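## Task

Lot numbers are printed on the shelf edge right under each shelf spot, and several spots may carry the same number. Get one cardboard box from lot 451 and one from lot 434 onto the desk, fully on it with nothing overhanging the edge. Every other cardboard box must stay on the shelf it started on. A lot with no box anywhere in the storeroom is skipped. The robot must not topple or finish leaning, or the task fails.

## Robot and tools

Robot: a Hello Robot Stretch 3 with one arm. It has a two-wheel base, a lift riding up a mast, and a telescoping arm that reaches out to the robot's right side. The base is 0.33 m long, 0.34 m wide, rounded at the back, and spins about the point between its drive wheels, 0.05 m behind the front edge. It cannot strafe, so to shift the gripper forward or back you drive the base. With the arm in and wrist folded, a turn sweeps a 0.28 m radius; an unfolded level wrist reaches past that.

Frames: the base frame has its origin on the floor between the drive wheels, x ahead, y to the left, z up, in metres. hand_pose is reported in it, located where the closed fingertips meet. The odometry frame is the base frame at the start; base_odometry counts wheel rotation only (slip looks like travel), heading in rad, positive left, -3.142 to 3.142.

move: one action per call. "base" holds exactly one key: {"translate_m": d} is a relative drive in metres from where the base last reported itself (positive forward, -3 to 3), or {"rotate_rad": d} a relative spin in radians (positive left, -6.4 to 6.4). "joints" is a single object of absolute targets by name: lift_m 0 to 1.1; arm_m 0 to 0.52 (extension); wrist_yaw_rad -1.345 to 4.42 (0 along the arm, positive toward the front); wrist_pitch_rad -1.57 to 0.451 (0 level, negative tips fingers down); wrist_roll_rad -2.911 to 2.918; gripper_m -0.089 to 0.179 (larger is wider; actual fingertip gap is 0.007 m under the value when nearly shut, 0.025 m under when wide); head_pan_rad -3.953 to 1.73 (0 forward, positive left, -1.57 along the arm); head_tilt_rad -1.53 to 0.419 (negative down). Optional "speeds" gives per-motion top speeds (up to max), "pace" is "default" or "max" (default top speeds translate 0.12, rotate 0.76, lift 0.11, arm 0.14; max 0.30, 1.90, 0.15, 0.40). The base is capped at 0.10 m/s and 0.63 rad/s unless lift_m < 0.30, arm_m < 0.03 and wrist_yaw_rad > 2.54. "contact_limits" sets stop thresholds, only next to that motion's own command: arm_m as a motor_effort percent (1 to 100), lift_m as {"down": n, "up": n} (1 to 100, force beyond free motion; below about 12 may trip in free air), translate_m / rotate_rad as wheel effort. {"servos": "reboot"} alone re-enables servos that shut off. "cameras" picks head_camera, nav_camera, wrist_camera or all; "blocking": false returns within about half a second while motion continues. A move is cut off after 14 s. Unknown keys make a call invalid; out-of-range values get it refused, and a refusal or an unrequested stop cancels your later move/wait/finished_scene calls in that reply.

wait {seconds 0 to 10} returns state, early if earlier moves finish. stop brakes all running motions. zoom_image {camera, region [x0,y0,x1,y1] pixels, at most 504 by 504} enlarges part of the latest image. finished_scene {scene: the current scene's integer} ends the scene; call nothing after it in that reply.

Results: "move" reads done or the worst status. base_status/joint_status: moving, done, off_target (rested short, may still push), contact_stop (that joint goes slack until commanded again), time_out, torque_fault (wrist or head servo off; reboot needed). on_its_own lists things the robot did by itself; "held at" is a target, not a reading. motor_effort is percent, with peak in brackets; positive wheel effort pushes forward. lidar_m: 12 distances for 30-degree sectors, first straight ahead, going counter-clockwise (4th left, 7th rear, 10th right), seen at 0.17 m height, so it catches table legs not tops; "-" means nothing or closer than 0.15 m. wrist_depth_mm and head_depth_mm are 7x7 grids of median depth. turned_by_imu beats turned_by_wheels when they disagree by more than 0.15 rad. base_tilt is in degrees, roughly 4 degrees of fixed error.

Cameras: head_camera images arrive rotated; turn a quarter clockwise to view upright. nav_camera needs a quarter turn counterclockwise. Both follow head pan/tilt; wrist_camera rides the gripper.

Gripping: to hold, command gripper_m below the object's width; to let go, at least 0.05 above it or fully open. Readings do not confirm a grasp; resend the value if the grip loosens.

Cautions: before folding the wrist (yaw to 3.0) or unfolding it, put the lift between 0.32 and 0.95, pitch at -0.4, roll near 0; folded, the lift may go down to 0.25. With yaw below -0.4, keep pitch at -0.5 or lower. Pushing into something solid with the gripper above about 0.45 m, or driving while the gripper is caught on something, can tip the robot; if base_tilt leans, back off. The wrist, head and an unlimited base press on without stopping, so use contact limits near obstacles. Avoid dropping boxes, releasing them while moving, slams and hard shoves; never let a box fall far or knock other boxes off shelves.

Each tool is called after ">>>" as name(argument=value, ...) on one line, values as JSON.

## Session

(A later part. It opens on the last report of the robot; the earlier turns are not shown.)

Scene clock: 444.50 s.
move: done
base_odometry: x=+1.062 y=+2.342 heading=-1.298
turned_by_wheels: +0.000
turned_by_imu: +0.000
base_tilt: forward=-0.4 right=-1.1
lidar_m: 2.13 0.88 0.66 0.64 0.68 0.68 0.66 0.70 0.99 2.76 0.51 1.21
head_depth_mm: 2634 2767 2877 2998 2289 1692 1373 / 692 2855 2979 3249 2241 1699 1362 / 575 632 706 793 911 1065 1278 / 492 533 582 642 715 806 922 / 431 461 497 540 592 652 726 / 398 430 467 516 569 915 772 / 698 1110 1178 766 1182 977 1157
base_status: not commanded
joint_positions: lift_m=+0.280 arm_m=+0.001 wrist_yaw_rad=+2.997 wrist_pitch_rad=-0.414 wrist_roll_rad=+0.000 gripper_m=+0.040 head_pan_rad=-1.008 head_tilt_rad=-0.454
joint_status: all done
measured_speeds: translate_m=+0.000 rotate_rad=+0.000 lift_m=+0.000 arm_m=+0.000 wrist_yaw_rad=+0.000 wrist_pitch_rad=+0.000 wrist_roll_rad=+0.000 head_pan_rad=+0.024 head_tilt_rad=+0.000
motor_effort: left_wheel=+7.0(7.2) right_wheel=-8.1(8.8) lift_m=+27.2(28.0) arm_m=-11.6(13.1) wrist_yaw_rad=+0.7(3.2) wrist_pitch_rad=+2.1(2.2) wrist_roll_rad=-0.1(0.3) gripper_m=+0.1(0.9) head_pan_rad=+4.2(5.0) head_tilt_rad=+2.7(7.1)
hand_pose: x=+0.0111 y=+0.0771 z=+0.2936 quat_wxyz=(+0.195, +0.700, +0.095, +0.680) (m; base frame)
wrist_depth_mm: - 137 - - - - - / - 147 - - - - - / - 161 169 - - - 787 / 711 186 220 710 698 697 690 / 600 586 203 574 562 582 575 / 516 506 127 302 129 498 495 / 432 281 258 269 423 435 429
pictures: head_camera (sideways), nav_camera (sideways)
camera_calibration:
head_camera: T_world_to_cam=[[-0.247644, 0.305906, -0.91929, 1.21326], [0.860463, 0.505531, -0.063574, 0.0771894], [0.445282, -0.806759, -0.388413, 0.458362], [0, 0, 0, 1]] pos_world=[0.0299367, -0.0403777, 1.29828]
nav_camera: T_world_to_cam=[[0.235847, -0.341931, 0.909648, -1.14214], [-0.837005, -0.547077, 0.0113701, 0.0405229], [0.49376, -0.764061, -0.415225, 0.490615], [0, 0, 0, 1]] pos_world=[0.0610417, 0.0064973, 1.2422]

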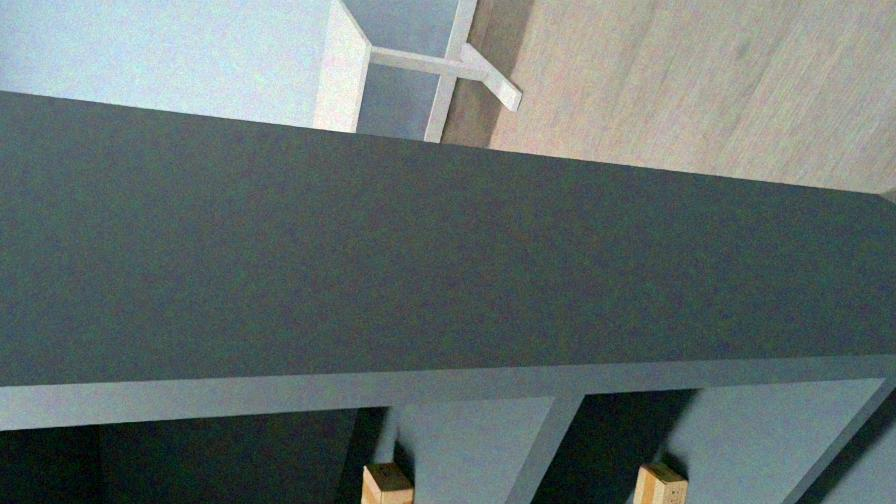

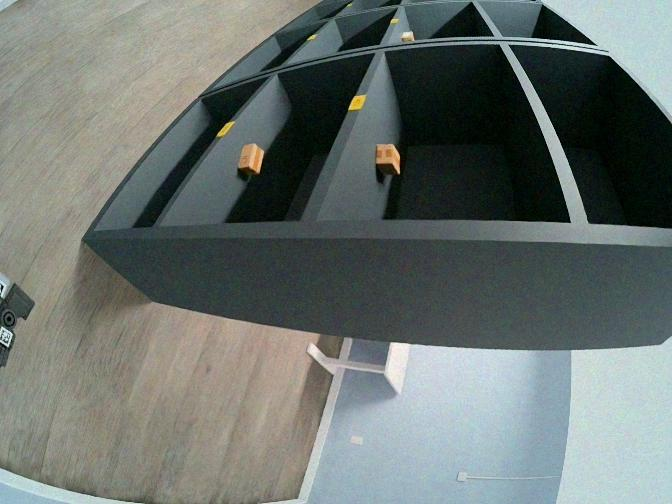

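>>> move(base={"translate_m":0.7}, pace="max", joints={"head_pan_rad":-1.57,"head_tilt_rad":-0.6}, cameras=["nav_camera","head_camera"])

Scene clock: 454.20 s.
move: done
base_odometry: x=+1.250 y=+1.667 heading=-1.298
turned_by_wheels: +0.000
turned_by_imu: +0.000
base_tilt: forward=-0.4 right=-1.3
lidar_m: 2.01 0.83 0.63 0.61 0.64 0.91 1.35 1.42 0.50 0.85 0.72 0.66
head_depth_mm: 676 743 800 603 483 835 737 / 678 746 803 597 497 879 733 / 681 749 802 592 494 873 730 / 686 752 809 586 490 872 743 / 686 757 812 567 486 864 738 / 690 759 806 574 483 858 736 / 693 762 809 568 960 854 749
base_status: done
joint_positions: lift_m=+0.280 arm_m=+0.001 wrist_yaw_rad=+2.997 wrist_pitch_rad=-0.414 wrist_roll_rad=+0.000 gripper_m=+0.040 head_pan_rad=-1.570 head_tilt_rad=-0.600
joint_status: all done
measured_speeds: all 0
motor_effort: left_wheel=+4.5(15.0) right_wheel=-0.9(12.6) lift_m=+28.2(28.9) arm_m=-9.3(11.0) wrist_yaw_rad=+1.5(3.1) wrist_pitch_rad=+2.2(2.2) wrist_roll_rad=-0.2(0.4) gripper_m=+0.0(0.9) head_pan_rad=+3.7(4.0) head_tilt_rad=-5.0(7.3)
hand_pose: x=+0.0111 y=+0.0770 z=+0.2936 quat_wxyz=(+0.195, +0.700, +0.095, +0.680) (m; base frame)
wrist_depth_mm: - 137 - - - - - / - 147 - - - - - / - 161 170 - - - - / 703 183 219 707 699 699 697 / 602 580 202 567 565 576 577 / 521 511 126 301 129 495 497 / 432 280 258 269 423 432 430
pictures: head_camera (sideways), nav_camera (sideways)
camera_calibration:
head_camera: T_world_to_cam=[[-0.0465358, 0.520095, -0.85284, 1.12535], [0.997493, -0.021376, -0.0674648, 0.0813097], [-0.0533184, -0.853841, -0.517796, 0.629746], [0, 0, 0, 1]] pos_world=[0.00484028, -0.0458486, 1.29131]
nav_camera: T_world_to_cam=[[0.017301, -0.542585, 0.839823, -1.04978], [-0.999795, -0.0182055, 0.00883453, 0.044727], [0.0104959, -0.839804, -0.542789, 0.659595], [0, 0, 0, 1]] pos_world=[0.055957, -0.0148493, 1.23925]

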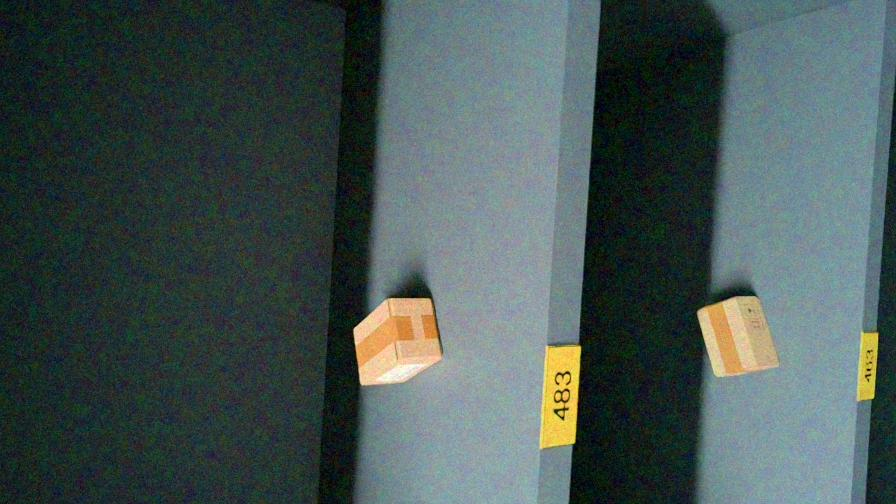

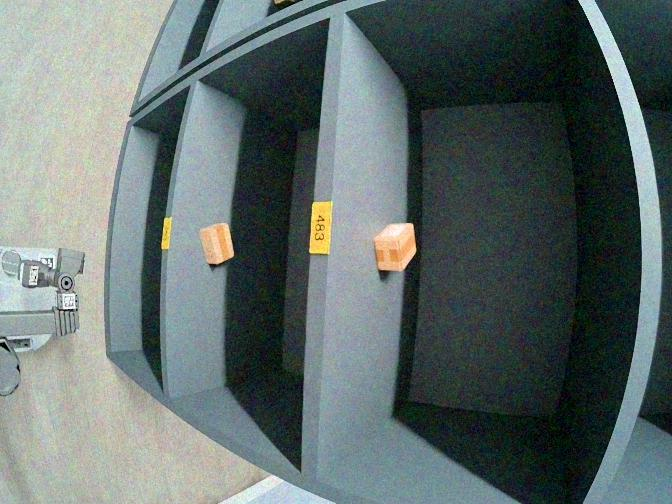

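Not here: 483 & 463. Next unit.

>>> zoom_image(camera="head_camera", region=[800, 300, 896, 440])

>>> move(base={"translate_m":0.9}, pace="max", cameras=["nav_camera","head_camera"])

Scaled by 3.600 from the camera's 896x504 image, which has a finer 1280x720 frame.

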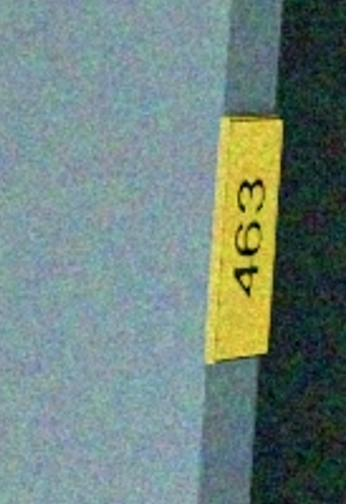

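Scene clock: 464.03 s.
move: done
base_odometry: x=+1.492 y=+0.801 heading=-1.298
turned_by_wheels: +0.000
turned_by_imu: +0.001
base_tilt: forward=-0.2 right=-1.2
lidar_m: 1.86 0.77 0.58 0.57 0.60 0.85 2.24 1.21 0.51 0.89 0.78 0.73
head_depth_mm: 713 772 796 603 674 742 739 / 715 785 842 596 997 880 770 / 719 788 838 591 1022 872 785 / 720 793 841 585 1011 870 780 / 724 795 842 580 1008 864 777 / 728 801 849 559 1033 861 773 / 731 807 848 556 1025 857 1068
base_status: done
joint_positions: lift_m=+0.280 arm_m=+0.001 wrist_yaw_rad=+2.998 wrist_pitch_rad=-0.414 wrist_roll_rad=+0.000 gripper_m=+0.040 head_pan_rad=-1.570 head_tilt_rad=-0.600
joint_status: not commanded
measured_speeds: all 0
motor_effort: left_wheel=+6.2(13.2) right_wheel=+1.4(14.1) lift_m=+28.6(29.6) arm_m=-6.1(8.8) wrist_yaw_rad=+1.9(3.4) wrist_pitch_rad=+2.1(2.2) wrist_roll_rad=-0.1(0.3) gripper_m=+0.4(0.9) head_pan_rad=+3.0(3.8) head_tilt_rad=-5.1(6.0)
hand_pose: x=+0.0110 y=+0.0770 z=+0.2936 quat_wxyz=(+0.195, +0.700, +0.095, +0.680) (m; base frame)
wrist_depth_mm: 527 137 542 - - - - / - 147 - - - - - / - 161 170 - - - - / 687 182 189 679 676 675 691 / 606 579 201 569 562 576 580 / 510 512 126 300 129 498 488 / 436 282 257 270 421 431 431
pictures: head_camera (sideways), nav_camera (sideways)
camera_calibration:
head_camera: T_world_to_cam=[[-0.0467963, 0.520082, -0.852833, 1.12534], [0.997502, -0.0208958, -0.0674774, 0.0813476], [-0.0529144, -0.853861, -0.517805, 0.629755], [0, 0, 0, 1]] pos_world=[0.00484064, -0.0458483, 1.29131]
nav_camera: T_world_to_cam=[[0.0175719, -0.542648, 0.839777, -1.04974], [-0.999786, -0.0186879, 0.00884426, 0.0448095], [0.0108943, -0.839752, -0.54286, 0.65966], [0, 0, 0, 1]] pos_world=[0.0560593, -0.0148501, 1.23925]

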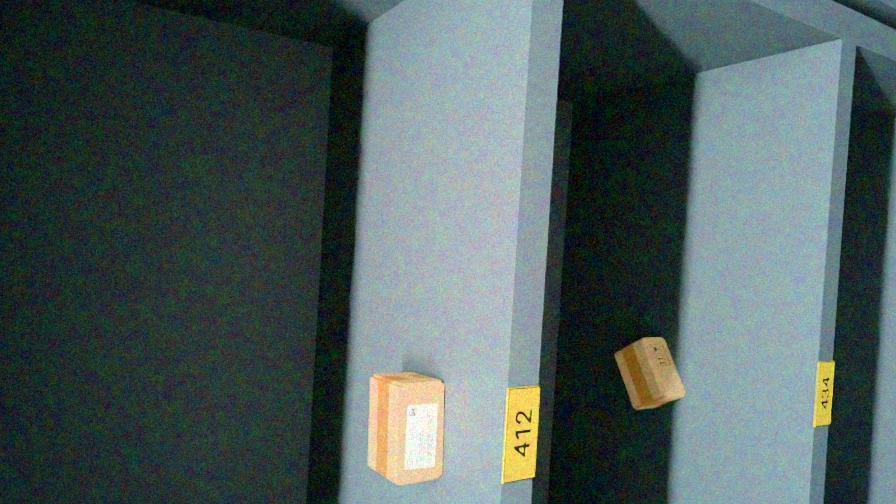

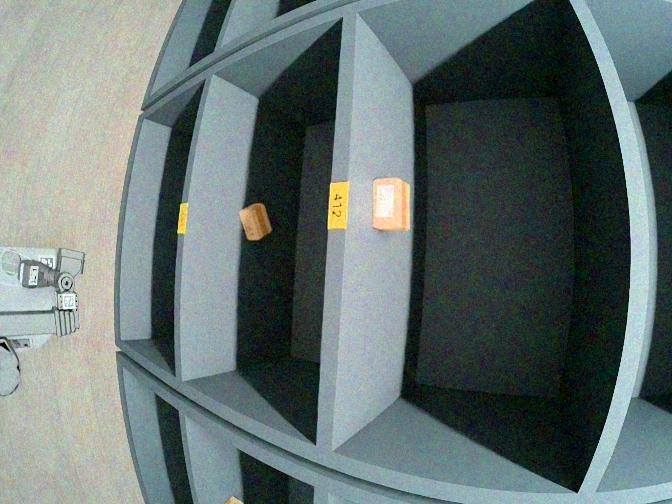

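>>> zoom_image(camera="head_camera", region=[580, 300, 860, 460])

Scaled by 1.800 from the camera's 896x504 image, which has a finer 1280x720 frame.

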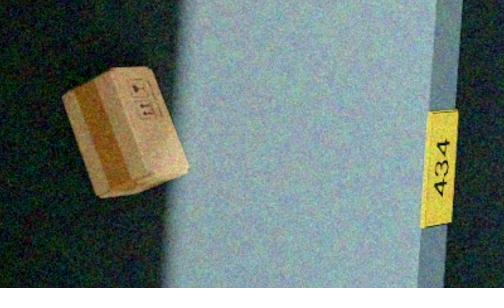

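>>> move(joints={"lift_m":0.53}, base={"translate_m":-0.017})

>>> move(joints={"wrist_yaw_rad":0.445}, pace="max")

>>> move(joints={"wrist_pitch_rad":-0.22,"gripper_m":0.179,"lift_m":0.53}, cameras=["wrist_camera","head_camera"])

Scene clock: 518.23 s.
move: done
base_odometry: x=+1.488 y=+0.817 heading=-1.298
turned_by_wheels: +0.000
turned_by_imu: +0.000
base_tilt: forward=-0.2 right=-1.2
lidar_m: 1.86 0.77 0.58 0.57 0.60 0.85 2.22 1.20 0.50 0.89 0.80 0.74
head_depth_mm: 713 759 766 603 631 697 735 / 714 784 839 597 966 871 770 / 718 789 836 590 1017 874 783 / 719 791 839 585 1012 867 779 / 725 798 843 578 1005 863 778 / 728 801 846 559 1034 856 772 / 729 805 844 552 1031 856 1067
base_status: done
joint_positions: lift_m=+0.530 arm_m=+0.001 wrist_yaw_rad=+2.998 wrist_pitch_rad=-0.414 wrist_roll_rad=+0.000 gripper_m=+0.040 head_pan_rad=-1.570 head_tilt_rad=-0.600
joint_status: all done
measured_speeds: all 0
motor_effort: left_wheel=-5.2(8.2) right_wheel=-7.8(12.5) lift_m=+30.2(34.6) arm_m=-4.0(5.9) wrist_yaw_rad=+1.1(2.8) wrist_pitch_rad=+2.1(2.2) wrist_roll_rad=-0.2(0.4) gripper_m=+0.2(0.9) head_pan_rad=+2.7(3.4) head_tilt_rad=-4.6(5.6)
hand_pose: x=+0.0110 y=+0.0770 z=+0.5436 quat_wxyz=(+0.195, +0.700, +0.095, +0.680) (m; base frame)
wrist_depth_mm: 526 137 543 - - - - / - 148 - - - - - / - 161 170 - - - - / - 178 187 - - - - / - - 200 - 152 873 - / 803 795 127 788 129 789 785 / 709 710 260 700 680 697 689
pictures: none

Scene clock: 519.87 s.
move: done
base_odometry: x=+1.488 y=+0.817 heading=-1.298
turned_by_wheels: +0.000
turned_by_imu: +0.000
base_tilt: forward=-0.3 right=-1.2
lidar_m: 1.86 0.77 0.58 0.57 0.60 0.85 2.23 1.20 0.50 0.89 0.80 0.74
head_depth_mm: 712 757 769 604 632 695 736 / 715 784 844 596 968 871 768 / 716 788 835 590 1018 877 786 / 719 789 837 585 1013 872 780 / 722 798 846 579 1009 862 777 / 727 799 846 560 1033 857 770 / 730 803 845 552 1024 857 1068
base_status: not commanded
joint_positions: lift_m=+0.530 arm_m=+0.001 wrist_yaw_rad=+0.448 wrist_pitch_rad=-0.414 wrist_roll_rad=+0.000 gripper_m=+0.040 head_pan_rad=-1.570 head_tilt_rad=-0.600
joint_status: all done
measured_speeds: all 0
motor_effort: left_wheel=-5.1(6.0) right_wheel=-7.7(8.5) lift_m=+27.2(30.3) arm_m=-3.2(4.3) wrist_yaw_rad=-4.1(6.8) wrist_pitch_rad=+2.3(2.3) wrist_roll_rad=-0.1(0.3) gripper_m=+0.5(0.9) head_pan_rad=+2.5(3.0) head_tilt_rad=-4.8(5.2)
hand_pose: x=+0.0760 y=-0.3483 z=+0.5436 quat_wxyz=(+0.707, +0.296, -0.642, +0.012) (m; base frame)
wrist_depth_mm: 454 513 - 499 398 523 - / 463 401 396 393 386 382 376 / 569 362 319 288 285 282 280 / - - - 269 244 224 222 / 941 - 790 - 153 217 196 / 816 763 125 - 127 - 198 / 704 720 120 - - - -
pictures: none

Scene clock: 521.80 s.
move: done
base_odometry: x=+1.488 y=+0.817 heading=-1.298
turned_by_wheels: +0.000
turned_by_imu: +0.000
base_tilt: forward=-0.2 right=-1.0
lidar_m: 1.86 0.77 0.59 0.57 0.60 0.85 2.23 1.20 0.50 0.89 0.80 0.74
head_depth_mm: 711 760 769 602 632 695 732 / 714 783 841 596 968 869 770 / 717 786 841 591 1020 872 785 / 720 790 838 586 1014 871 760 / 724 794 843 579 1007 862 776 / 727 798 846 558 1029 855 773 / 730 804 845 552 1032 860 1067
base_status: not commanded
joint_positions: lift_m=+0.530 arm_m=+0.001 wrist_yaw_rad=+0.448 wrist_pitch_rad=-0.242 wrist_roll_rad=+0.000 gripper_m=+0.179 head_pan_rad=-1.570 head_tilt_rad=-0.600
joint_status: all done
measured_speeds: all 0
motor_effort: left_wheel=-5.5(5.7) right_wheel=-7.6(8.5) lift_m=+24.5(28.9) arm_m=-2.9(3.9) wrist_yaw_rad=-3.3(5.0) wrist_pitch_rad=+3.7(4.0) wrist_roll_rad=+0.1(0.3) gripper_m=+0.8(84.0) head_pan_rad=+2.1(3.3) head_tilt_rad=-4.4(5.3)
hand_pose: x=+0.0838 y=-0.3646 z=+0.5839 quat_wxyz=(+0.704, +0.239, -0.665, +0.072) (m; base frame)
wrist_depth_mm: 455 505 - - - - - / 471 - - - - - - / 491 470 465 463 425 460 454 / - 399 350 347 347 344 342 / - 143 332 285 264 263 274 / - 126 854 - 244 222 212 / 760 709 - - - - 105
pictures: head_camera (sideways), wrist_camera
camera_calibration:
head_camera: T_world_to_cam=[[-0.0467963, 0.520082, -0.852833, 1.12534], [0.997502, -0.0208958, -0.0674774, 0.0813476], [-0.0529144, -0.853861, -0.517805, 0.629755], [0, 0, 0, 1]] pos_world=[0.00484064, -0.0458483, 1.29131]
wrist_camera: T_world_to_cam=[[-0.882643, -0.469673, -0.0186497, -0.0796886], [-0.186834, 0.386967, -0.902967, 0.716516], [0.431316, -0.793514, -0.429305, 0.091324], [0, 0, 0, 1]] pos_world=[0.0241435, -0.242229, 0.68471]

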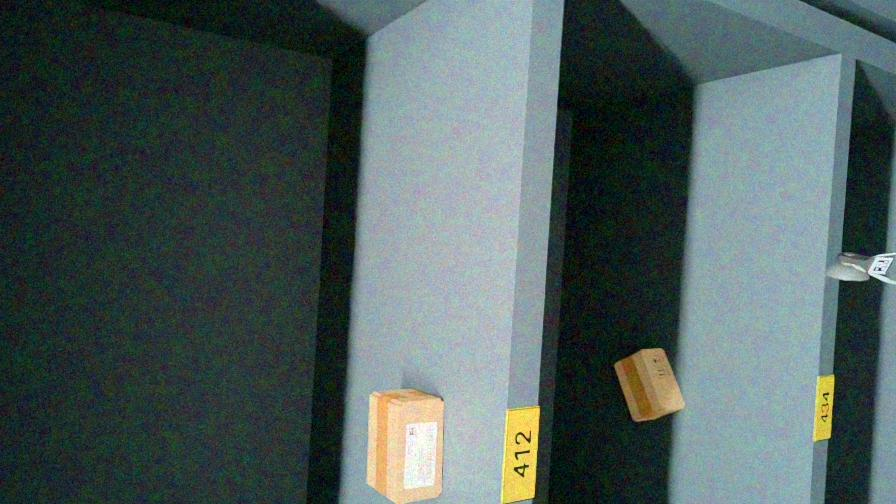

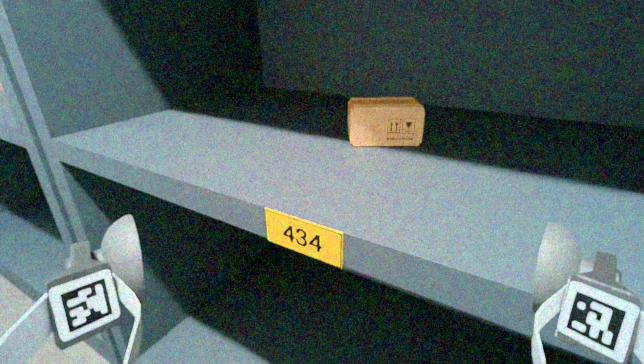

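>>> move(joints={"arm_m":0.17}, cameras=["wrist_camera"])

Scene clock: 538.90 s.
move: done
base_odometry: x=+1.488 y=+0.817 heading=-1.298
turned_by_wheels: +0.000
turned_by_imu: +0.000
base_tilt: forward=-0.3 right=-1.1
lidar_m: 1.87 0.77 0.58 0.57 0.60 0.85 2.23 1.21 0.50 0.89 0.80 0.74
head_depth_mm: 710 760 766 603 634 695 736 / 714 785 840 597 971 876 767 / 717 788 839 591 1016 875 532 / 719 790 840 583 1012 869 569 / 723 797 844 579 1004 864 680 / 727 799 852 558 1032 859 756 / 732 801 845 553 1027 855 1070
base_status: not commanded
joint_positions: lift_m=+0.530 arm_m=+0.170 wrist_yaw_rad=+0.448 wrist_pitch_rad=-0.242 wrist_roll_rad=+0.000 gripper_m=+0.179 head_pan_rad=-1.570 head_tilt_rad=-0.600
joint_status: all done
measured_speeds: all 0
motor_effort: left_wheel=-5.2(6.0) right_wheel=-7.6(8.5) lift_m=+27.4(28.1) arm_m=+13.0(14.9) wrist_yaw_rad=-3.4(4.3) wrist_pitch_rad=+3.5(3.7) wrist_roll_rad=-0.1(0.3) gripper_m=+0.4(1.1) head_pan_rad=+1.7(2.6) head_tilt_rad=-4.1(5.0)
hand_pose: x=+0.0838 y=-0.5341 z=+0.5840 quat_wxyz=(+0.704, +0.239, -0.665, +0.073) (m; base frame)
wrist_depth_mm: 445 503 - - - - - / 459 - - - - - - / 461 468 466 310 459 419 - / 350 352 347 296 345 343 340 / 281 255 265 264 264 263 272 / 119 144 214 213 212 212 211 / 169 180 185 178 178 177 107
pictures: wrist_camera
camera_calibration:
wrist_camera: T_world_to_cam=[[-0.882724, -0.469523, -0.0185976, -0.159309], [-0.186511, 0.386427, -0.903265, 0.782113], [0.43129, -0.793866, -0.42868, -0.0435833], [0, 0, 0, 1]] pos_world=[0.0240434, -0.411628, 0.684809]

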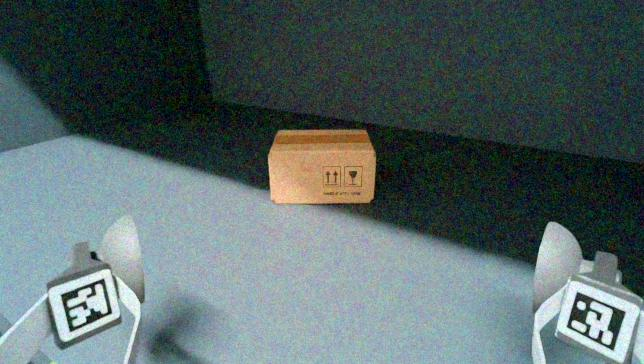

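>>> move(base={"translate_m":0.09}, joints={"arm_m":0.332}, speeds={"translate_m":0.045,"arm_m":0.081}, contact_limits={"arm_m":35}, cameras=["wrist_camera"])

Scene clock: 552.37 s.
move: done
base_odometry: x=+1.512 y=+0.730 heading=-1.298
turned_by_wheels: +0.000
turned_by_imu: +0.000
base_tilt: forward=-0.3 right=-1.3
lidar_m: 1.85 0.77 0.58 0.56 0.59 0.85 2.32 0.60 0.55 0.89 0.68 0.67
head_depth_mm: 717 785 847 602 902 860 773 / 719 792 845 597 1025 880 767 / 719 791 839 590 1022 662 575 / 723 796 846 586 1014 680 778 / 730 800 848 561 1006 820 774 / 733 804 852 558 1032 857 1078 / 735 808 842 570 1025 856 1070
base_status: done
joint_positions: lift_m=+0.530 arm_m=+0.332 wrist_yaw_rad=+0.448 wrist_pitch_rad=-0.242 wrist_roll_rad=+0.000 gripper_m=+0.179 head_pan_rad=-1.570 head_tilt_rad=-0.600
joint_status: all done
measured_speeds: all 0
motor_effort: left_wheel=+8.3(11.7) right_wheel=+2.6(9.3) lift_m=+23.5(31.1) arm_m=+13.3(15.2) wrist_yaw_rad=-1.5(4.3) wrist_pitch_rad=+3.5(3.6) wrist_roll_rad=-0.1(0.3) gripper_m=+0.6(1.3) head_pan_rad=+1.0(2.1) head_tilt_rad=-3.7(4.9)
contact_limits: arm_m 35 (drawing in: default 31, maximum 55; extending or still: default 40, maximum 69)
hand_pose: x=+0.0838 y=-0.6961 z=+0.5840 quat_wxyz=(+0.704, +0.239, -0.665, +0.073) (m; base frame)
wrist_depth_mm: 369 434 - - - - - / 378 449 - - - - - / 393 454 456 - - - - / 353 352 346 348 325 305 - / 280 253 265 263 262 261 261 / 118 144 148 147 147 211 211 / 169 180 121 121 122 177 107
pictures: wrist_camera
camera_calibration:
wrist_camera: T_world_to_cam=[[-0.882762, -0.469454, -0.0185613, -0.235356], [-0.186479, 0.38637, -0.903296, 0.844702], [0.431228, -0.793934, -0.428616, -0.172271], [0, 0, 0, 1]] pos_world=[0.0240435, -0.573628, 0.684809]

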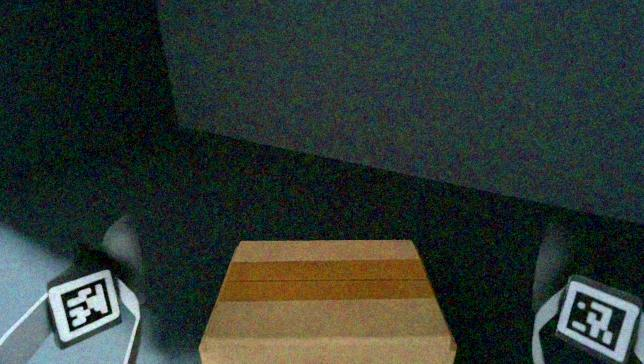

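>>> move(joints={"gripper_m":0.05}, cameras=["wrist_camera"])

Scene clock: 560.03 s.
move: done
base_odometry: x=+1.512 y=+0.730 heading=-1.298
turned_by_wheels: +0.000
turned_by_imu: +0.000
base_tilt: forward=-0.3 right=-1.2
lidar_m: 1.85 0.77 0.58 0.56 0.59 0.84 2.31 0.60 0.55 0.90 0.68 0.67
head_depth_mm: 717 785 845 604 902 861 773 / 718 787 846 597 1027 879 770 / 721 792 840 590 1021 663 576 / 726 794 842 586 1011 679 780 / 726 803 852 559 1006 819 773 / 730 806 854 558 1039 857 1068 / 735 806 846 569 1028 855 1071
base_status: not commanded
joint_positions: lift_m=+0.530 arm_m=+0.332 wrist_yaw_rad=+0.446 wrist_pitch_rad=-0.237 wrist_roll_rad=+0.000 gripper_m=+0.051 head_pan_rad=-1.570 head_tilt_rad=-0.600
joint_status: all done
measured_speeds: all 0
motor_effort: left_wheel=+8.0(8.7) right_wheel=+2.2(3.3) lift_m=+23.7(23.8) arm_m=+11.2(13.6) wrist_yaw_rad=-1.5(4.4) wrist_pitch_rad=+2.7(3.6) wrist_roll_rad=+0.0(0.3) gripper_m=-14.6(86.9) head_pan_rad=+1.1(1.7) head_tilt_rad=-3.7(4.4)
contact_limits: arm_m 35 (drawing in: default 31, maximum 55; extending or still: default 40, maximum 69)
hand_pose: x=+0.0836 y=-0.6966 z=+0.5852 quat_wxyz=(+0.704, +0.237, -0.666, +0.074) (m; base frame)
wrist_depth_mm: 368 433 - - - - - / 381 455 - - - - - / 389 457 438 - - - - / 358 357 355 351 331 - - / 271 270 163 267 266 264 264 / 217 216 138 149 137 206 213 / 188 170 122 122 121 168 179
pictures: wrist_camera
camera_calibration:
wrist_camera: T_world_to_cam=[[-0.88341, -0.468252, -0.0180681, -0.235067], [-0.1843, 0.382636, -0.90533, 0.844328], [0.430836, -0.796448, -0.424323, -0.176386], [0, 0, 0, 1]] pos_world=[0.0239431, -0.573623, 0.685304]

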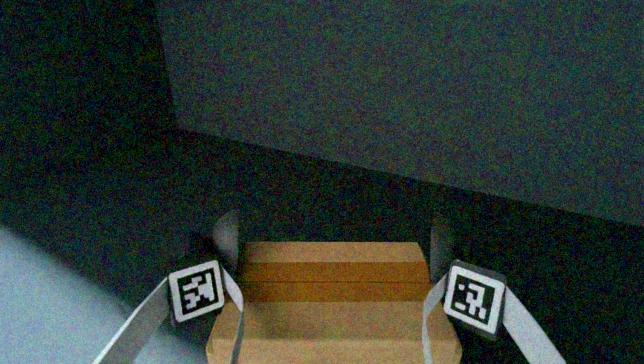

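>>> move(joints={"lift_m":0.6})

>>> move(joints={"arm_m":0.0}, cameras=["wrist_camera"])

Scene clock: 569.97 s.
move: done
base_odometry: x=+1.512 y=+0.730 heading=-1.298
turned_by_wheels: +0.000
turned_by_imu: +0.000
base_tilt: forward=-0.3 right=-1.3
lidar_m: 1.84 0.77 0.58 0.56 0.59 0.84 2.32 0.60 0.55 0.89 0.68 0.67
head_depth_mm: 716 785 848 603 901 860 773 / 717 788 847 596 1027 879 496 / 722 794 843 592 1017 601 746 / 723 794 843 584 710 651 778 / 729 801 849 559 829 837 778 / 732 805 852 559 1031 860 1071 / 735 809 846 569 1026 858 1069
base_status: not commanded
joint_positions: lift_m=+0.600 arm_m=+0.332 wrist_yaw_rad=+0.446 wrist_pitch_rad=-0.243 wrist_roll_rad=+0.000 gripper_m=+0.051 head_pan_rad=-1.570 head_tilt_rad=-0.600
joint_status: all done
measured_speeds: all 0
motor_effort: left_wheel=+7.9(8.3) right_wheel=+2.2(3.0) lift_m=+31.5(34.6) arm_m=-3.2(3.7) wrist_yaw_rad=-1.9(2.6) wrist_pitch_rad=+3.8(3.8) wrist_roll_rad=+0.2(0.3) gripper_m=-14.9(15.3) head_pan_rad=+0.6(1.4) head_tilt_rad=-2.8(4.2)
contact_limits: arm_m 35 (drawing in: default 31, maximum 55; extending or still: default 40, maximum 69)
hand_pose: x=+0.0834 y=-0.6961 z=+0.6537 quat_wxyz=(+0.704, +0.239, -0.665, +0.072) (m; base frame)
wrist_depth_mm: 370 434 - - - - - / 378 453 - - - - - / 391 467 - - - - - / 401 469 477 - - - - / 392 385 161 385 168 - - / 317 312 133 148 138 299 296 / 272 247 121 122 121 244 259
pictures: none

Scene clock: 573.63 s.
move: done
base_odometry: x=+1.512 y=+0.730 heading=-1.298
turned_by_wheels: +0.000
turned_by_imu: +0.000
base_tilt: forward=-0.3 right=-1.2
lidar_m: 1.85 0.77 0.58 0.56 0.60 0.84 2.31 0.60 0.55 0.89 0.68 0.67
head_depth_mm: 716 788 842 604 902 860 773 / 720 787 847 598 1027 881 789 / 723 795 842 592 1021 877 785 / 725 796 844 586 1014 867 779 / 727 800 849 561 1010 864 610 / 731 805 853 559 1031 856 736 / 737 804 849 567 1032 856 1071
base_status: not commanded
joint_positions: lift_m=+0.600 arm_m=+0.001 wrist_yaw_rad=+0.446 wrist_pitch_rad=-0.243 wrist_roll_rad=+0.000 gripper_m=+0.051 head_pan_rad=-1.570 head_tilt_rad=-0.600
joint_status: all done
measured_speeds: all 0
motor_effort: left_wheel=+7.9(8.4) right_wheel=+1.9(2.9) lift_m=+31.2(31.9) arm_m=-12.4(14.7) wrist_yaw_rad=-1.8(3.2) wrist_pitch_rad=+3.8(3.9) wrist_roll_rad=+0.1(0.3) gripper_m=-14.7(15.4) head_pan_rad=+0.4(1.3) head_tilt_rad=-2.4(4.2)
hand_pose: x=+0.0834 y=-0.3647 z=+0.6537 quat_wxyz=(+0.704, +0.239, -0.665, +0.072) (m; base frame)
wrist_depth_mm: 399 459 - - - - - / 429 471 - - - - - / 458 476 - - - - - / - 482 483 480 505 497 499 / - 469 161 387 387 387 381 / - - 134 149 138 312 311 / 882 - 121 122 121 247 261
pictures: wrist_camera
camera_calibration:
wrist_camera: T_world_to_cam=[[-0.883466, -0.468135, -0.0183553, -0.0783895], [-0.186669, 0.387677, -0.902697, 0.779561], [0.4297, -0.794076, -0.429886, 0.121758], [0, 0, 0, 1]] pos_world=[0.023946, -0.242229, 0.75461]

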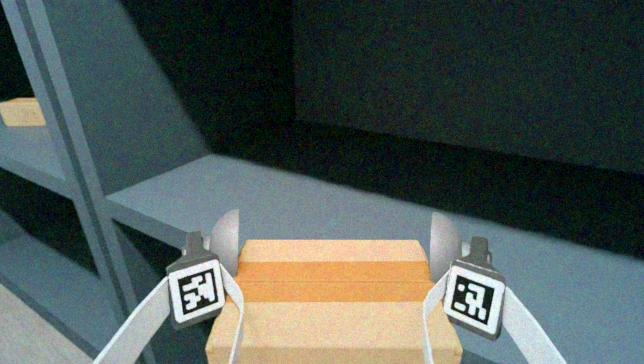

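>>> move(joints={"lift_m":0.72,"wrist_pitch_rad":-0.3}, pace="max")

>>> move(joints={"wrist_yaw_rad":3.0})

>>> move(base={"translate_m":-0.87})

>>> move(base={"translate_m":-0.86})

>>> move(base={"rotate_rad":-1.571})

>>> move(base={"translate_m":0.9})

>>> move(base={"translate_m":0.85})

>>> move(base={"rotate_rad":1.571}, cameras=["wrist_camera"])

Scene clock: 591.70 s.
move: done
base_odometry: x=+1.512 y=+0.730 heading=-1.298
turned_by_wheels: +0.000
turned_by_imu: +0.000
base_tilt: forward=-0.2 right=-1.2
lidar_m: 1.85 0.76 0.58 0.57 0.59 0.84 2.31 0.60 0.55 0.89 0.68 0.67
head_depth_mm: 716 785 844 602 902 861 774 / 719 791 848 598 1029 882 789 / 721 792 839 592 1020 879 787 / 725 795 842 585 1016 870 761 / 729 800 847 560 1006 867 510 / 731 805 852 558 1035 860 519 / 735 809 845 569 1027 859 1061
base_status: not commanded
joint_positions: lift_m=+0.720 arm_m=+0.001 wrist_yaw_rad=+0.446 wrist_pitch_rad=-0.322 wrist_roll_rad=+0.000 gripper_m=+0.051 head_pan_rad=-1.570 head_tilt_rad=-0.600
joint_status: all done
measured_speeds: all 0
motor_effort: left_wheel=+8.1(8.4) right_wheel=+1.4(2.9) lift_m=+28.5(34.0) arm_m=-7.8(9.5) wrist_yaw_rad=-2.2(2.6) wrist_pitch_rad=+3.5(5.8) wrist_roll_rad=-0.1(0.3) gripper_m=-15.2(15.4) head_pan_rad=+0.2(0.7) head_tilt_rad=-2.9(4.0)
hand_pose: x=+0.0802 y=-0.3580 z=+0.7548 quat_wxyz=(+0.706, +0.265, -0.655, +0.044) (m; base frame)
wrist_depth_mm: 402 464 - - - - - / 441 473 - - - - - / 489 479 - - - - - / - 493 - - - - - / - 531 160 168 167 518 519 / - - 134 148 138 430 430 / - - 121 122 121 349 368
pictures: none

Scene clock: 594.00 s.
move: done
base_odometry: x=+1.512 y=+0.730 heading=-1.298
turned_by_wheels: +0.000
turned_by_imu: +0.000
base_tilt: forward=-0.3 right=-1.1
lidar_m: 1.84 0.77 0.58 0.56 0.59 0.84 2.32 0.60 0.55 0.89 0.68 0.67
head_depth_mm: 717 786 846 603 902 863 775 / 717 792 845 596 1026 881 791 / 721 792 840 592 1023 879 786 / 724 795 841 585 1013 868 780 / 725 799 849 560 1006 862 774 / 731 802 852 559 1036 861 1070 / 736 805 846 569 1029 853 1065
base_status: not commanded
joint_positions: lift_m=+0.720 arm_m=+0.001 wrist_yaw_rad=+2.997 wrist_pitch_rad=-0.322 wrist_roll_rad=+0.000 gripper_m=+0.051 head_pan_rad=-1.570 head_tilt_rad=-0.600
joint_status: all done
measured_speeds: all 0
motor_effort: left_wheel=+8.0(8.5) right_wheel=+2.4(3.1) lift_m=+23.9(28.4) arm_m=-4.7(7.7) wrist_yaw_rad=+1.8(6.2) wrist_pitch_rad=+3.4(3.7) wrist_roll_rad=-0.2(0.3) gripper_m=-14.5(15.6) head_pan_rad=+0.1(0.8) head_tilt_rad=-2.7(3.5)
hand_pose: x=+0.0127 y=+0.0875 z=+0.7548 quat_wxyz=(+0.164, +0.704, +0.063, +0.688) (m; base frame)
wrist_depth_mm: 520 135 532 540 - - - / - 144 - - - - - / - 154 170 - - - - / - 169 174 - - - - / - 184 161 160 159 - - / - - 133 148 138 - - / - - 122 122 121 125 932
pictures: none

Scene clock: 603.83 s.
move: done
base_odometry: x=+1.277 y=+1.568 heading=-1.298
turned_by_wheels: +0.000
turned_by_imu: +0.000
base_tilt: forward=-0.4 right=-1.3
lidar_m: 2.00 0.82 0.62 0.61 0.64 0.91 1.45 0.57 0.60 0.85 0.59 0.60
head_depth_mm: 681 746 803 604 502 886 736 / 684 750 808 599 500 878 734 / 685 754 812 583 495 876 747 / 688 756 813 574 491 870 744 / 692 759 815 580 972 867 740 / 696 764 808 575 970 862 751 / 699 768 812 570 965 854 751
base_status: done
joint_positions: lift_m=+0.720 arm_m=+0.001 wrist_yaw_rad=+2.997 wrist_pitch_rad=-0.322 wrist_roll_rad=+0.000 gripper_m=+0.051 head_pan_rad=-1.570 head_tilt_rad=-0.600
joint_status: not commanded
measured_speeds: all 0
motor_effort: left_wheel=-4.3(10.4) right_wheel=-6.1(14.1) lift_m=+28.6(29.2) arm_m=+5.6(6.1) wrist_yaw_rad=+1.9(3.8) wrist_pitch_rad=+3.5(3.7) wrist_roll_rad=+0.1(0.3) gripper_m=-15.0(15.4) head_pan_rad=-1.2(1.5) head_tilt_rad=-1.9(3.8)
hand_pose: x=+0.0126 y=+0.0875 z=+0.7548 quat_wxyz=(+0.164, +0.704, +0.063, +0.688) (m; base frame)
wrist_depth_mm: - 135 - - - - - / - 143 - - - - - / - 154 170 - - - - / - 169 173 - - - - / - 184 161 161 159 - - / - - 133 148 138 - - / - 913 122 122 121 124 937
pictures: none

Scene clock: 613.57 s.
move: done
base_odometry: x=+1.046 y=+2.396 heading=-1.298
turned_by_wheels: +0.000
turned_by_imu: -0.001
base_tilt: forward=-0.4 right=-1.2
lidar_m: 2.13 0.88 0.67 0.65 0.68 0.62 0.61 0.64 0.90 2.77 0.56 0.55
head_depth_mm: 2075 1970 1902 1829 1714 1493 1250 / 2530 2723 2944 2381 1865 1484 1235 / 2554 2793 3017 2493 1845 1471 1231 / 2558 2822 3043 2456 1839 1467 1233 / 2585 2842 3062 2445 1823 1460 1227 / 2586 2800 3070 2403 1816 1464 1215 / 2650 2739 3108 2394 1807 1211 1159
base_status: done
joint_positions: lift_m=+0.720 arm_m=+0.001 wrist_yaw_rad=+2.997 wrist_pitch_rad=-0.322 wrist_roll_rad=+0.000 gripper_m=+0.051 head_pan_rad=-1.570 head_tilt_rad=-0.600
joint_status: not commanded
measured_speeds: all 0
motor_effort: left_wheel=-6.5(10.0) right_wheel=-4.7(14.7) lift_m=+30.5(32.3) arm_m=+12.9(13.0) wrist_yaw_rad=+2.1(3.4) wrist_pitch_rad=+3.7(3.7) wrist_roll_rad=+0.3(0.4) gripper_m=-14.6(15.4) head_pan_rad=-1.3(2.0) head_tilt_rad=-2.1(3.0)
hand_pose: x=+0.0126 y=+0.0875 z=+0.7548 quat_wxyz=(+0.164, +0.704, +0.063, +0.688) (m; base frame)
wrist_depth_mm: - 135 - - - - - / - 144 - - - - - / - 154 170 - - - - / 760 168 174 - - - - / 826 184 161 161 159 - - / - - 134 148 138 - - / - 916 122 122 121 910 956
pictures: none

Scene clock: 617.17 s.
move: done
base_odometry: x=+1.046 y=+2.396 heading=-2.869
turned_by_wheels: -1.571
turned_by_imu: -1.546
base_tilt: forward=-0.3 right=-1.1
lidar_m: 2.76 0.55 0.55 2.05 0.87 0.66 0.65 0.69 0.62 0.60 0.64 0.92
head_depth_mm: 472 515 573 644 732 848 1006 / 472 520 576 645 738 857 1023 / 476 524 580 652 744 868 1030 / 480 525 584 659 750 875 1047 / 481 530 590 663 757 885 1056 / 485 533 593 668 763 893 1076 / 487 536 597 675 774 903 1090
base_status: done
joint_positions: lift_m=+0.720 arm_m=+0.001 wrist_yaw_rad=+2.997 wrist_pitch_rad=-0.322 wrist_roll_rad=+0.000 gripper_m=+0.051 head_pan_rad=-1.570 head_tilt_rad=-0.600
joint_status: not commanded
measured_speeds: all 0
motor_effort: left_wheel=+9.0(12.6) right_wheel=-9.3(13.3) lift_m=+30.3(31.4) arm_m=+2.8(12.6) wrist_yaw_rad=+1.8(3.4) wrist_pitch_rad=+3.6(3.7) wrist_roll_rad=+0.2(0.4) gripper_m=-14.6(15.4) head_pan_rad=-1.7(2.3) head_tilt_rad=-1.6(2.7)
hand_pose: x=+0.0126 y=+0.0875 z=+0.7548 quat_wxyz=(+0.164, +0.704, +0.063, +0.688) (m; base frame)
wrist_depth_mm: - 135 - - - - - / - 144 - - - - - / - 155 - - - 934 - / - 170 - - - 750 - / - 191 168 - - - - / - - 133 148 137 122 - / - 928 122 122 121 118 -
pictures: none

Scene clock: 627.30 s.
move: done
base_odometry: x=+0.179 y=+2.153 heading=-2.869
turned_by_wheels: +0.000
turned_by_imu: +0.001
base_tilt: forward=-0.2 right=-1.2
lidar_m: 2.21 1.91 2.68 0.37 0.38 0.54 1.54 0.88 0.67 0.66 0.70 1.01
head_depth_mm: 518 568 629 706 801 933 1106 / 522 571 634 713 812 942 1123 / 525 576 639 717 818 953 1138 / 527 580 642 724 825 962 1147 / 530 584 649 727 833 973 1145 / 535 586 652 735 841 982 1149 / 537 591 658 740 850 993 1157
base_status: done
joint_positions: lift_m=+0.720 arm_m=+0.001 wrist_yaw_rad=+2.997 wrist_pitch_rad=-0.322 wrist_roll_rad=+0.000 gripper_m=+0.051 head_pan_rad=-1.570 head_tilt_rad=-0.600
joint_status: not commanded
measured_speeds: all 0
motor_effort: left_wheel=+2.7(13.3) right_wheel=+6.4(10.1) lift_m=+28.1(31.0) arm_m=-12.1(13.6) wrist_yaw_rad=+1.6(3.8) wrist_pitch_rad=+3.5(3.7) wrist_roll_rad=+0.1(0.3) gripper_m=-14.7(15.6) head_pan_rad=-2.4(3.3) head_tilt_rad=-1.1(2.4)
hand_pose: x=+0.0126 y=+0.0875 z=+0.7548 quat_wxyz=(+0.164, +0.704, +0.063, +0.688) (m; base frame)
wrist_depth_mm: - 135 350 - - - - / - 144 178 - - - - / - 154 172 - - - - / - 169 178 - - - - / - 183 161 - - - - / - - 133 148 138 - - / - - 122 122 122 916 953
pictures: none

Scene clock: 636.93 s.
move: done
base_odometry: x=-0.639 y=+1.924 heading=-2.869
turned_by_wheels: +0.000
turned_by_imu: +0.000
base_tilt: forward=-0.3 right=-1.3
lidar_m: 1.37 1.15 1.89 2.89 1.23 0.97 2.26 0.95 0.73 0.71 0.76 1.09
head_depth_mm: 564 618 684 767 873 1014 1165 / 568 622 688 774 881 1015 1182 / 569 627 694 784 892 1032 1177 / 573 628 699 784 900 1043 1178 / 577 633 703 792 905 1064 1194 / 580 636 708 798 910 1069 1191 / 585 643 715 807 924 1082 1194
base_status: done
joint_positions: lift_m=+0.720 arm_m=+0.001 wrist_yaw_rad=+2.997 wrist_pitch_rad=-0.322 wrist_roll_rad=+0.000 gripper_m=+0.051 head_pan_rad=-1.570 head_tilt_rad=-0.600
joint_status: not commanded
measured_speeds: all 0
motor_effort: left_wheel=+2.8(12.2) right_wheel=+6.2(10.4) lift_m=+27.5(29.4) arm_m=-11.4(12.7) wrist_yaw_rad=+1.5(3.2) wrist_pitch_rad=+3.6(3.7) wrist_roll_rad=-0.2(0.3) gripper_m=-14.9(15.3) head_pan_rad=-2.8(3.9) head_tilt_rad=-1.0(2.1)
hand_pose: x=+0.0126 y=+0.0875 z=+0.7548 quat_wxyz=(+0.164, +0.704, +0.063, +0.688) (m; base frame)
wrist_depth_mm: - 135 - - - - - / - 144 - - - - - / - 154 - - - - - / - 170 - - - - - / - 191 168 - - - - / - - 133 148 138 - - / - 920 122 122 121 893 958
pictures: none

Scene clock: 640.53 s.
move: done
base_odometry: x=-0.639 y=+1.924 heading=-1.298
turned_by_wheels: +1.571
turned_by_imu: +1.545
base_tilt: forward=-0.3 right=-1.4
lidar_m: 2.99 1.24 0.97 2.35 0.97 0.73 0.72 0.75 1.07 1.37 1.15 2.05
head_depth_mm: 1118 1218 1342 1517 1701 1497 1248 / 1118 1221 1358 1511 1711 1489 1239 / 1123 1235 1358 1534 1717 1489 1238 / 1125 1238 1367 1553 1713 1469 1226 / 1133 1240 1388 1556 1713 1465 1220 / 1136 1246 1388 1562 1714 1459 1212 / 1147 1256 1393 1579 1720 1445 1217
base_status: done
joint_positions: lift_m=+0.720 arm_m=+0.001 wrist_yaw_rad=+2.997 wrist_pitch_rad=-0.322 wrist_roll_rad=+0.000 gripper_m=+0.051 head_pan_rad=-1.570 head_tilt_rad=-0.600
joint_status: not commanded
measured_speeds: all 0
motor_effort: left_wheel=-8.6(12.7) right_wheel=+9.8(12.5) lift_m=+27.2(28.1) arm_m=-13.2(13.5) wrist_yaw_rad=+2.1(3.0) wrist_pitch_rad=+3.6(3.7) wrist_roll_rad=+0.2(0.4) gripper_m=-14.6(15.5) head_pan_rad=-2.8(4.0) head_tilt_rad=-0.2(1.4)
hand_pose: x=+0.0126 y=+0.0875 z=+0.7548 quat_wxyz=(+0.164, +0.704, +0.063, +0.688) (m; base frame)
wrist_depth_mm: - 135 - - - - - / - 144 - - - - - / - 154 - - - - - / - 169 - - - - - / - 191 167 - - - - / - - 133 148 138 - - / 904 930 122 122 121 892 968
pictures: wrist_camera
camera_calibration:
wrist_camera: T_world_to_cam=[[0.994261, -0.104796, -0.0215251, 0.0195642], [-0.070923, -0.495015, -0.865985, 0.730426], [0.0800964, 0.862542, -0.499606, 0.46682], [0, 0, 0, 1]] pos_world=[-0.00503854, -0.0390298, 0.866185]

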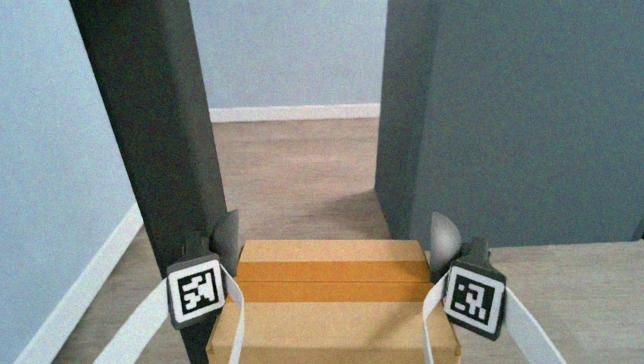

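>>> move(base={"translate_m":1.03}, joints={"lift_m":0.85})

>>> move(joints={"wrist_yaw_rad":0.0,"wrist_pitch_rad":-0.23,"head_tilt_rad":-0.7}, cameras=["head_camera","wrist_camera"])

Scene clock: 660.73 s.
move: done
base_odometry: x=-0.362 y=+0.932 heading=-1.298
turned_by_wheels: +0.000
turned_by_imu: +0.001
base_tilt: forward=-0.2 right=-1.2
lidar_m: 2.54 1.17 0.89 0.87 0.91 1.77 1.73 1.83 1.01 0.92 0.90 2.10
head_depth_mm: 1159 1262 1389 1133 875 1505 1345 / 1163 1270 1395 1123 869 1410 - / 1166 1278 1398 1113 892 1485 1297 / 1165 1279 1405 1100 891 1470 1291 / 1176 1286 1409 1094 880 1459 1282 / 1177 1299 1416 1083 872 1412 1246 / 1195 1296 1409 1070 904 1414 1206
base_status: done
joint_positions: lift_m=+0.850 arm_m=+0.001 wrist_yaw_rad=+2.997 wrist_pitch_rad=-0.322 wrist_roll_rad=+0.000 gripper_m=+0.051 head_pan_rad=-1.570 head_tilt_rad=-0.600
joint_status: all done
measured_speeds: all 0
motor_effort: left_wheel=+0.4(8.8) right_wheel=+10.0(14.9) lift_m=+24.7(35.2) arm_m=-12.8(13.3) wrist_yaw_rad=+1.1(3.3) wrist_pitch_rad=+3.6(3.8) wrist_roll_rad=+0.3(0.3) gripper_m=-14.7(15.4) head_pan_rad=-1.7(3.3) head_tilt_rad=+0.4(1.4)
hand_pose: x=+0.0126 y=+0.0874 z=+0.8847 quat_wxyz=(+0.164, +0.704, +0.063, +0.688) (m; base frame)
wrist_depth_mm: 800 135 - - 831 - - / 876 144 - - 889 - - / - 154 169 - - - - / - 171 - - - - - / - 190 168 - - - - / - - 133 148 138 - - / - - 122 122 121 - -
pictures: none

Scene clock: 663.23 s.
move: done
base_odometry: x=-0.362 y=+0.932 heading=-1.298
turned_by_wheels: +0.000
turned_by_imu: +0.000
base_tilt: forward=-0.3 right=-1.2
lidar_m: 2.54 1.17 0.89 0.87 0.91 1.78 1.73 1.83 1.01 0.91 0.90 2.09
head_depth_mm: 1159 1288 1381 970 1609 1436 - / 1159 1294 1330 961 1405 1422 - / 1171 1305 1310 949 818 351 - / 1179 1312 1297 943 509 313 - / 1183 1316 1278 937 1377 1329 1165 / 1190 1331 1267 929 1595 1363 1156 / 1191 1329 1249 916 1543 1354 1159
base_status: not commanded
joint_positions: lift_m=+0.850 arm_m=+0.001 wrist_yaw_rad=+0.003 wrist_pitch_rad=-0.260 wrist_roll_rad=+0.000 gripper_m=+0.051 head_pan_rad=-1.570 head_tilt_rad=-0.700
joint_status: all done
measured_speeds: all 0
motor_effort: left_wheel=+0.1(0.8) right_wheel=+10.1(11.2) lift_m=+25.2(25.9) arm_m=-12.2(13.0) wrist_yaw_rad=-2.4(6.3) wrist_pitch_rad=+5.0(7.4) wrist_roll_rad=+0.0(0.4) gripper_m=-14.7(15.4) head_pan_rad=-1.7(2.1) head_tilt_rad=-6.1(6.5)
hand_pose: x=-0.0208 y=-0.3870 z=+0.8996 quat_wxyz=(+0.702, +0.093, -0.701, -0.091) (m; base frame)
wrist_depth_mm: - - - - - - - / - - - - - - - / - - - - - - - / - - - - - - - / - - 153 161 159 - - / - - 133 148 138 - - / - - 121 122 121 - -
pictures: head_camera (sideways), wrist_camera
camera_calibration:
head_camera: T_world_to_cam=[[-0.0466986, 0.602486, -0.796762, 1.05221], [0.997491, -0.0143671, -0.0693273, 0.0837319], [-0.0532159, -0.798, -0.600303, 0.737094], [0, 0, 0, 1]] pos_world=[0.00484008, -0.0445367, 1.28665]
wrist_camera: T_world_to_cam=[[-0.998869, -0.0435391, -0.019104, -0.0137058], [-0.00230215, 0.445619, -0.89522, 1.01028], [0.0474902, -0.894164, -0.445215, 0.221622], [0, 0, 0, 1]] pos_world=[-0.0218894, -0.252629, 1.00283]

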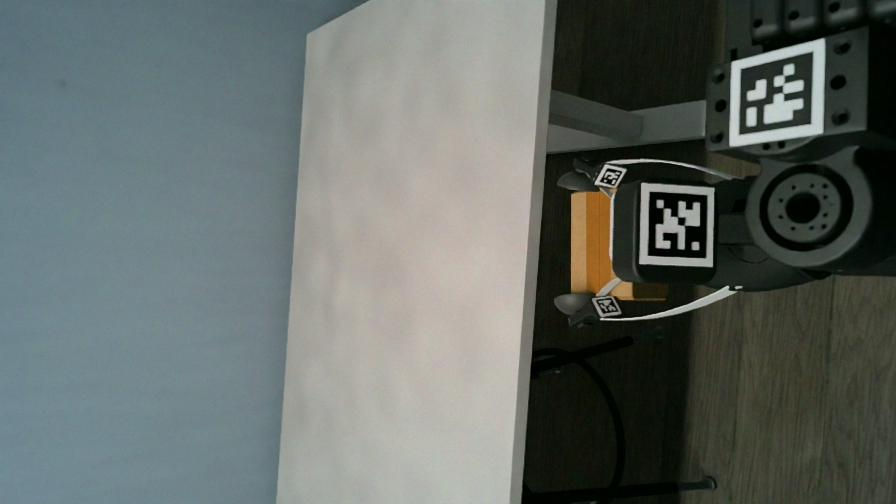

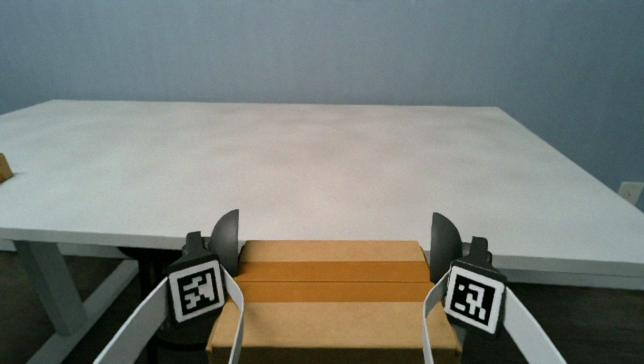

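>>> move(joints={"arm_m":0.42})

>>> move(joints={"lift_m":0.745})

>>> move(joints={"lift_m":0.705}, speeds={"lift_m":0.02}, contact_limits={"lift_m":{"down":14}}, cameras=["wrist_camera","head_camera"])

Scene clock: 676.63 s.
move: done
base_odometry: x=-0.362 y=+0.932 heading=-1.298
turned_by_wheels: +0.000
turned_by_imu: +0.000
base_tilt: forward=-0.3 right=-1.2
lidar_m: 2.53 1.17 0.89 0.87 0.91 1.77 1.73 1.83 1.01 0.92 0.90 2.10
head_depth_mm: 1155 1284 1378 967 304 - 1158 / 1161 1297 1257 393 811 1355 1182 / 1166 1302 549 883 1582 1380 1174 / 1174 1307 654 902 1608 1369 1171 / 1182 1316 1282 935 1555 1367 1165 / 1187 1320 1266 923 1581 1358 1163 / 1192 1337 1245 920 1541 1351 1154
base_status: not commanded
joint_positions: lift_m=+0.850 arm_m=+0.420 wrist_yaw_rad=+0.003 wrist_pitch_rad=-0.260 wrist_roll_rad=+0.000 gripper_m=+0.051 head_pan_rad=-1.570 head_tilt_rad=-0.700
joint_status: all done
measured_speeds: all 0
motor_effort: left_wheel=+0.1(0.9) right_wheel=+10.3(11.5) lift_m=+26.4(26.7) arm_m=+12.4(15.2) wrist_yaw_rad=-3.3(4.6) wrist_pitch_rad=+5.0(5.1) wrist_roll_rad=+0.0(0.5) gripper_m=-15.1(15.4) head_pan_rad=-1.2(2.1) head_tilt_rad=-5.2(6.2)
hand_pose: x=-0.0208 y=-0.8064 z=+0.8996 quat_wxyz=(+0.702, +0.093, -0.701, -0.091) (m; base frame)
wrist_depth_mm: - - - - - - - / - - - - - - - / - - - - - - - / - - - - - - - / - - 153 161 159 - - / - - 133 148 138 - - / - - 121 122 121 118 -
pictures: none

Scene clock: 678.43 s.
move: done
base_odometry: x=-0.362 y=+0.932 heading=-1.298
turned_by_wheels: +0.000
turned_by_imu: +0.000
base_tilt: forward=-0.3 right=-1.3
lidar_m: 2.54 1.17 0.89 0.87 0.91 1.78 1.73 1.82 1.01 0.92 0.90 2.09
head_depth_mm: 1157 1286 1379 969 1598 1396 301 / 1163 1302 1330 959 425 363 317 / 1163 1304 1314 602 1542 1380 1180 / 1178 1299 1294 648 1605 1363 1167 / 1180 1310 1276 935 1563 1364 1164 / 1183 1320 1273 928 1603 1362 1162 / 1196 1333 1254 917 1544 1353 1146
base_status: not commanded
joint_positions: lift_m=+0.745 arm_m=+0.420 wrist_yaw_rad=+0.003 wrist_pitch_rad=-0.259 wrist_roll_rad=+0.000 gripper_m=+0.051 head_pan_rad=-1.570 head_tilt_rad=-0.700
joint_status: all done
measured_speeds: all 0
motor_effort: left_wheel=+0.2(0.9) right_wheel=+10.4(11.3) lift_m=+23.3(26.4) arm_m=+8.4(12.4) wrist_yaw_rad=-3.5(4.5) wrist_pitch_rad=+4.9(5.1) wrist_roll_rad=+0.0(0.3) gripper_m=-14.6(15.4) head_pan_rad=-0.9(1.5) head_tilt_rad=-4.4(5.3)
hand_pose: x=-0.0208 y=-0.8065 z=+0.7947 quat_wxyz=(+0.702, +0.093, -0.701, -0.091) (m; base frame)
wrist_depth_mm: - - - - - - - / - - - - - - - / - - - - - - - / - - - - - - - / - - 153 161 159 - - / - - 133 148 137 - - / - - 121 122 121 118 -
pictures: none

Scene clock: 680.83 s.
move: done
base_odometry: x=-0.362 y=+0.932 heading=-1.298
turned_by_wheels: +0.000
turned_by_imu: +0.000
base_tilt: forward=-0.3 right=-1.2
lidar_m: 2.54 1.17 0.89 0.87 0.91 1.78 1.73 1.83 1.01 0.92 0.90 2.10
head_depth_mm: 1152 1289 1376 967 1602 1402 1121 / 1167 1295 1334 963 806 397 343 / 1171 1306 1305 642 1538 1338 1179 / 1174 1311 1291 718 1607 1374 1171 / 1177 1314 1284 932 1553 1369 1168 / 1187 1324 1271 929 1591 1366 1158 / 1192 1331 1253 918 1534 1359 1155
base_status: not commanded
joint_positions: lift_m=+0.705 arm_m=+0.420 wrist_yaw_rad=+0.003 wrist_pitch_rad=-0.193 wrist_roll_rad=-0.001 gripper_m=+0.051 head_pan_rad=-1.570 head_tilt_rad=-0.700
joint_status: all done
measured_speeds: all 0
motor_effort: left_wheel=+0.3(0.8) right_wheel=+9.9(11.3) lift_m=+19.0(27.5) arm_m=+3.5(8.9) wrist_yaw_rad=-3.7(4.4) wrist_pitch_rad=-7.1(7.5) wrist_roll_rad=+0.3(0.6) gripper_m=-14.2(15.5) head_pan_rad=-0.5(1.4) head_tilt_rad=-3.3(5.4)
contact_limits: lift_m down 14 (down: maximum 72; up: maximum 65)
hand_pose: x=-0.0208 y=-0.8118 z=+0.7709 quat_wxyz=(+0.705, +0.069, -0.703, -0.067) (m; base frame)
wrist_depth_mm: - - - - - - - / - - - - - - - / - - - - - - - / - - - - - - - / - - 153 - 156 - - / - - 133 144 137 - - / - - 122 121 121 - -
pictures: head_camera (sideways), wrist_camera
camera_calibration:
head_camera: T_world_to_cam=[[-0.0466839, 0.602772, -0.796546, 1.05194], [0.997491, -0.0143503, -0.0693202, 0.0837235], [-0.053215, -0.797784, -0.60059, 0.737475], [0, 0, 0, 1]] pos_world=[0.00484012, -0.0445352, 1.28665]
wrist_camera: T_world_to_cam=[[-0.998891, -0.0445227, -0.0153153, -0.0384852], [-0.00299801, 0.384767, -0.923009, 1.05642], [0.0469877, -0.921939, -0.384474, -0.284905], [0, 0, 0, 1]] pos_world=[-0.0218883, -0.670856, 0.864959]

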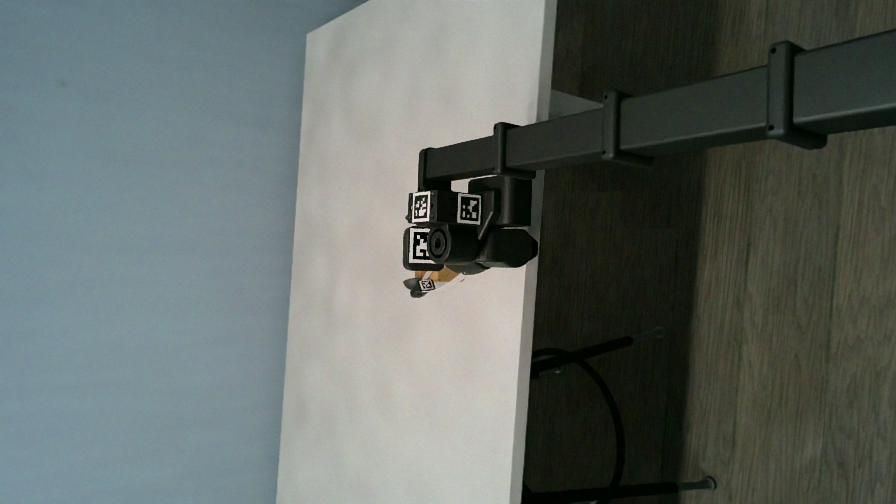

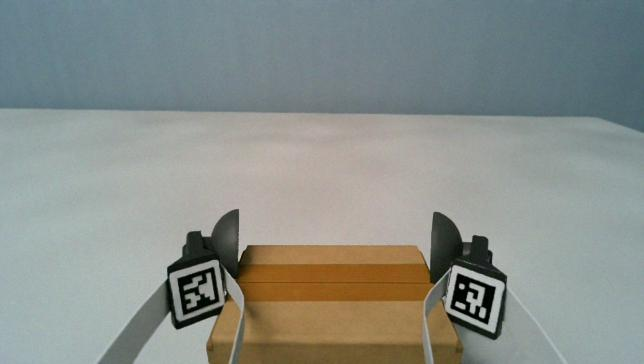

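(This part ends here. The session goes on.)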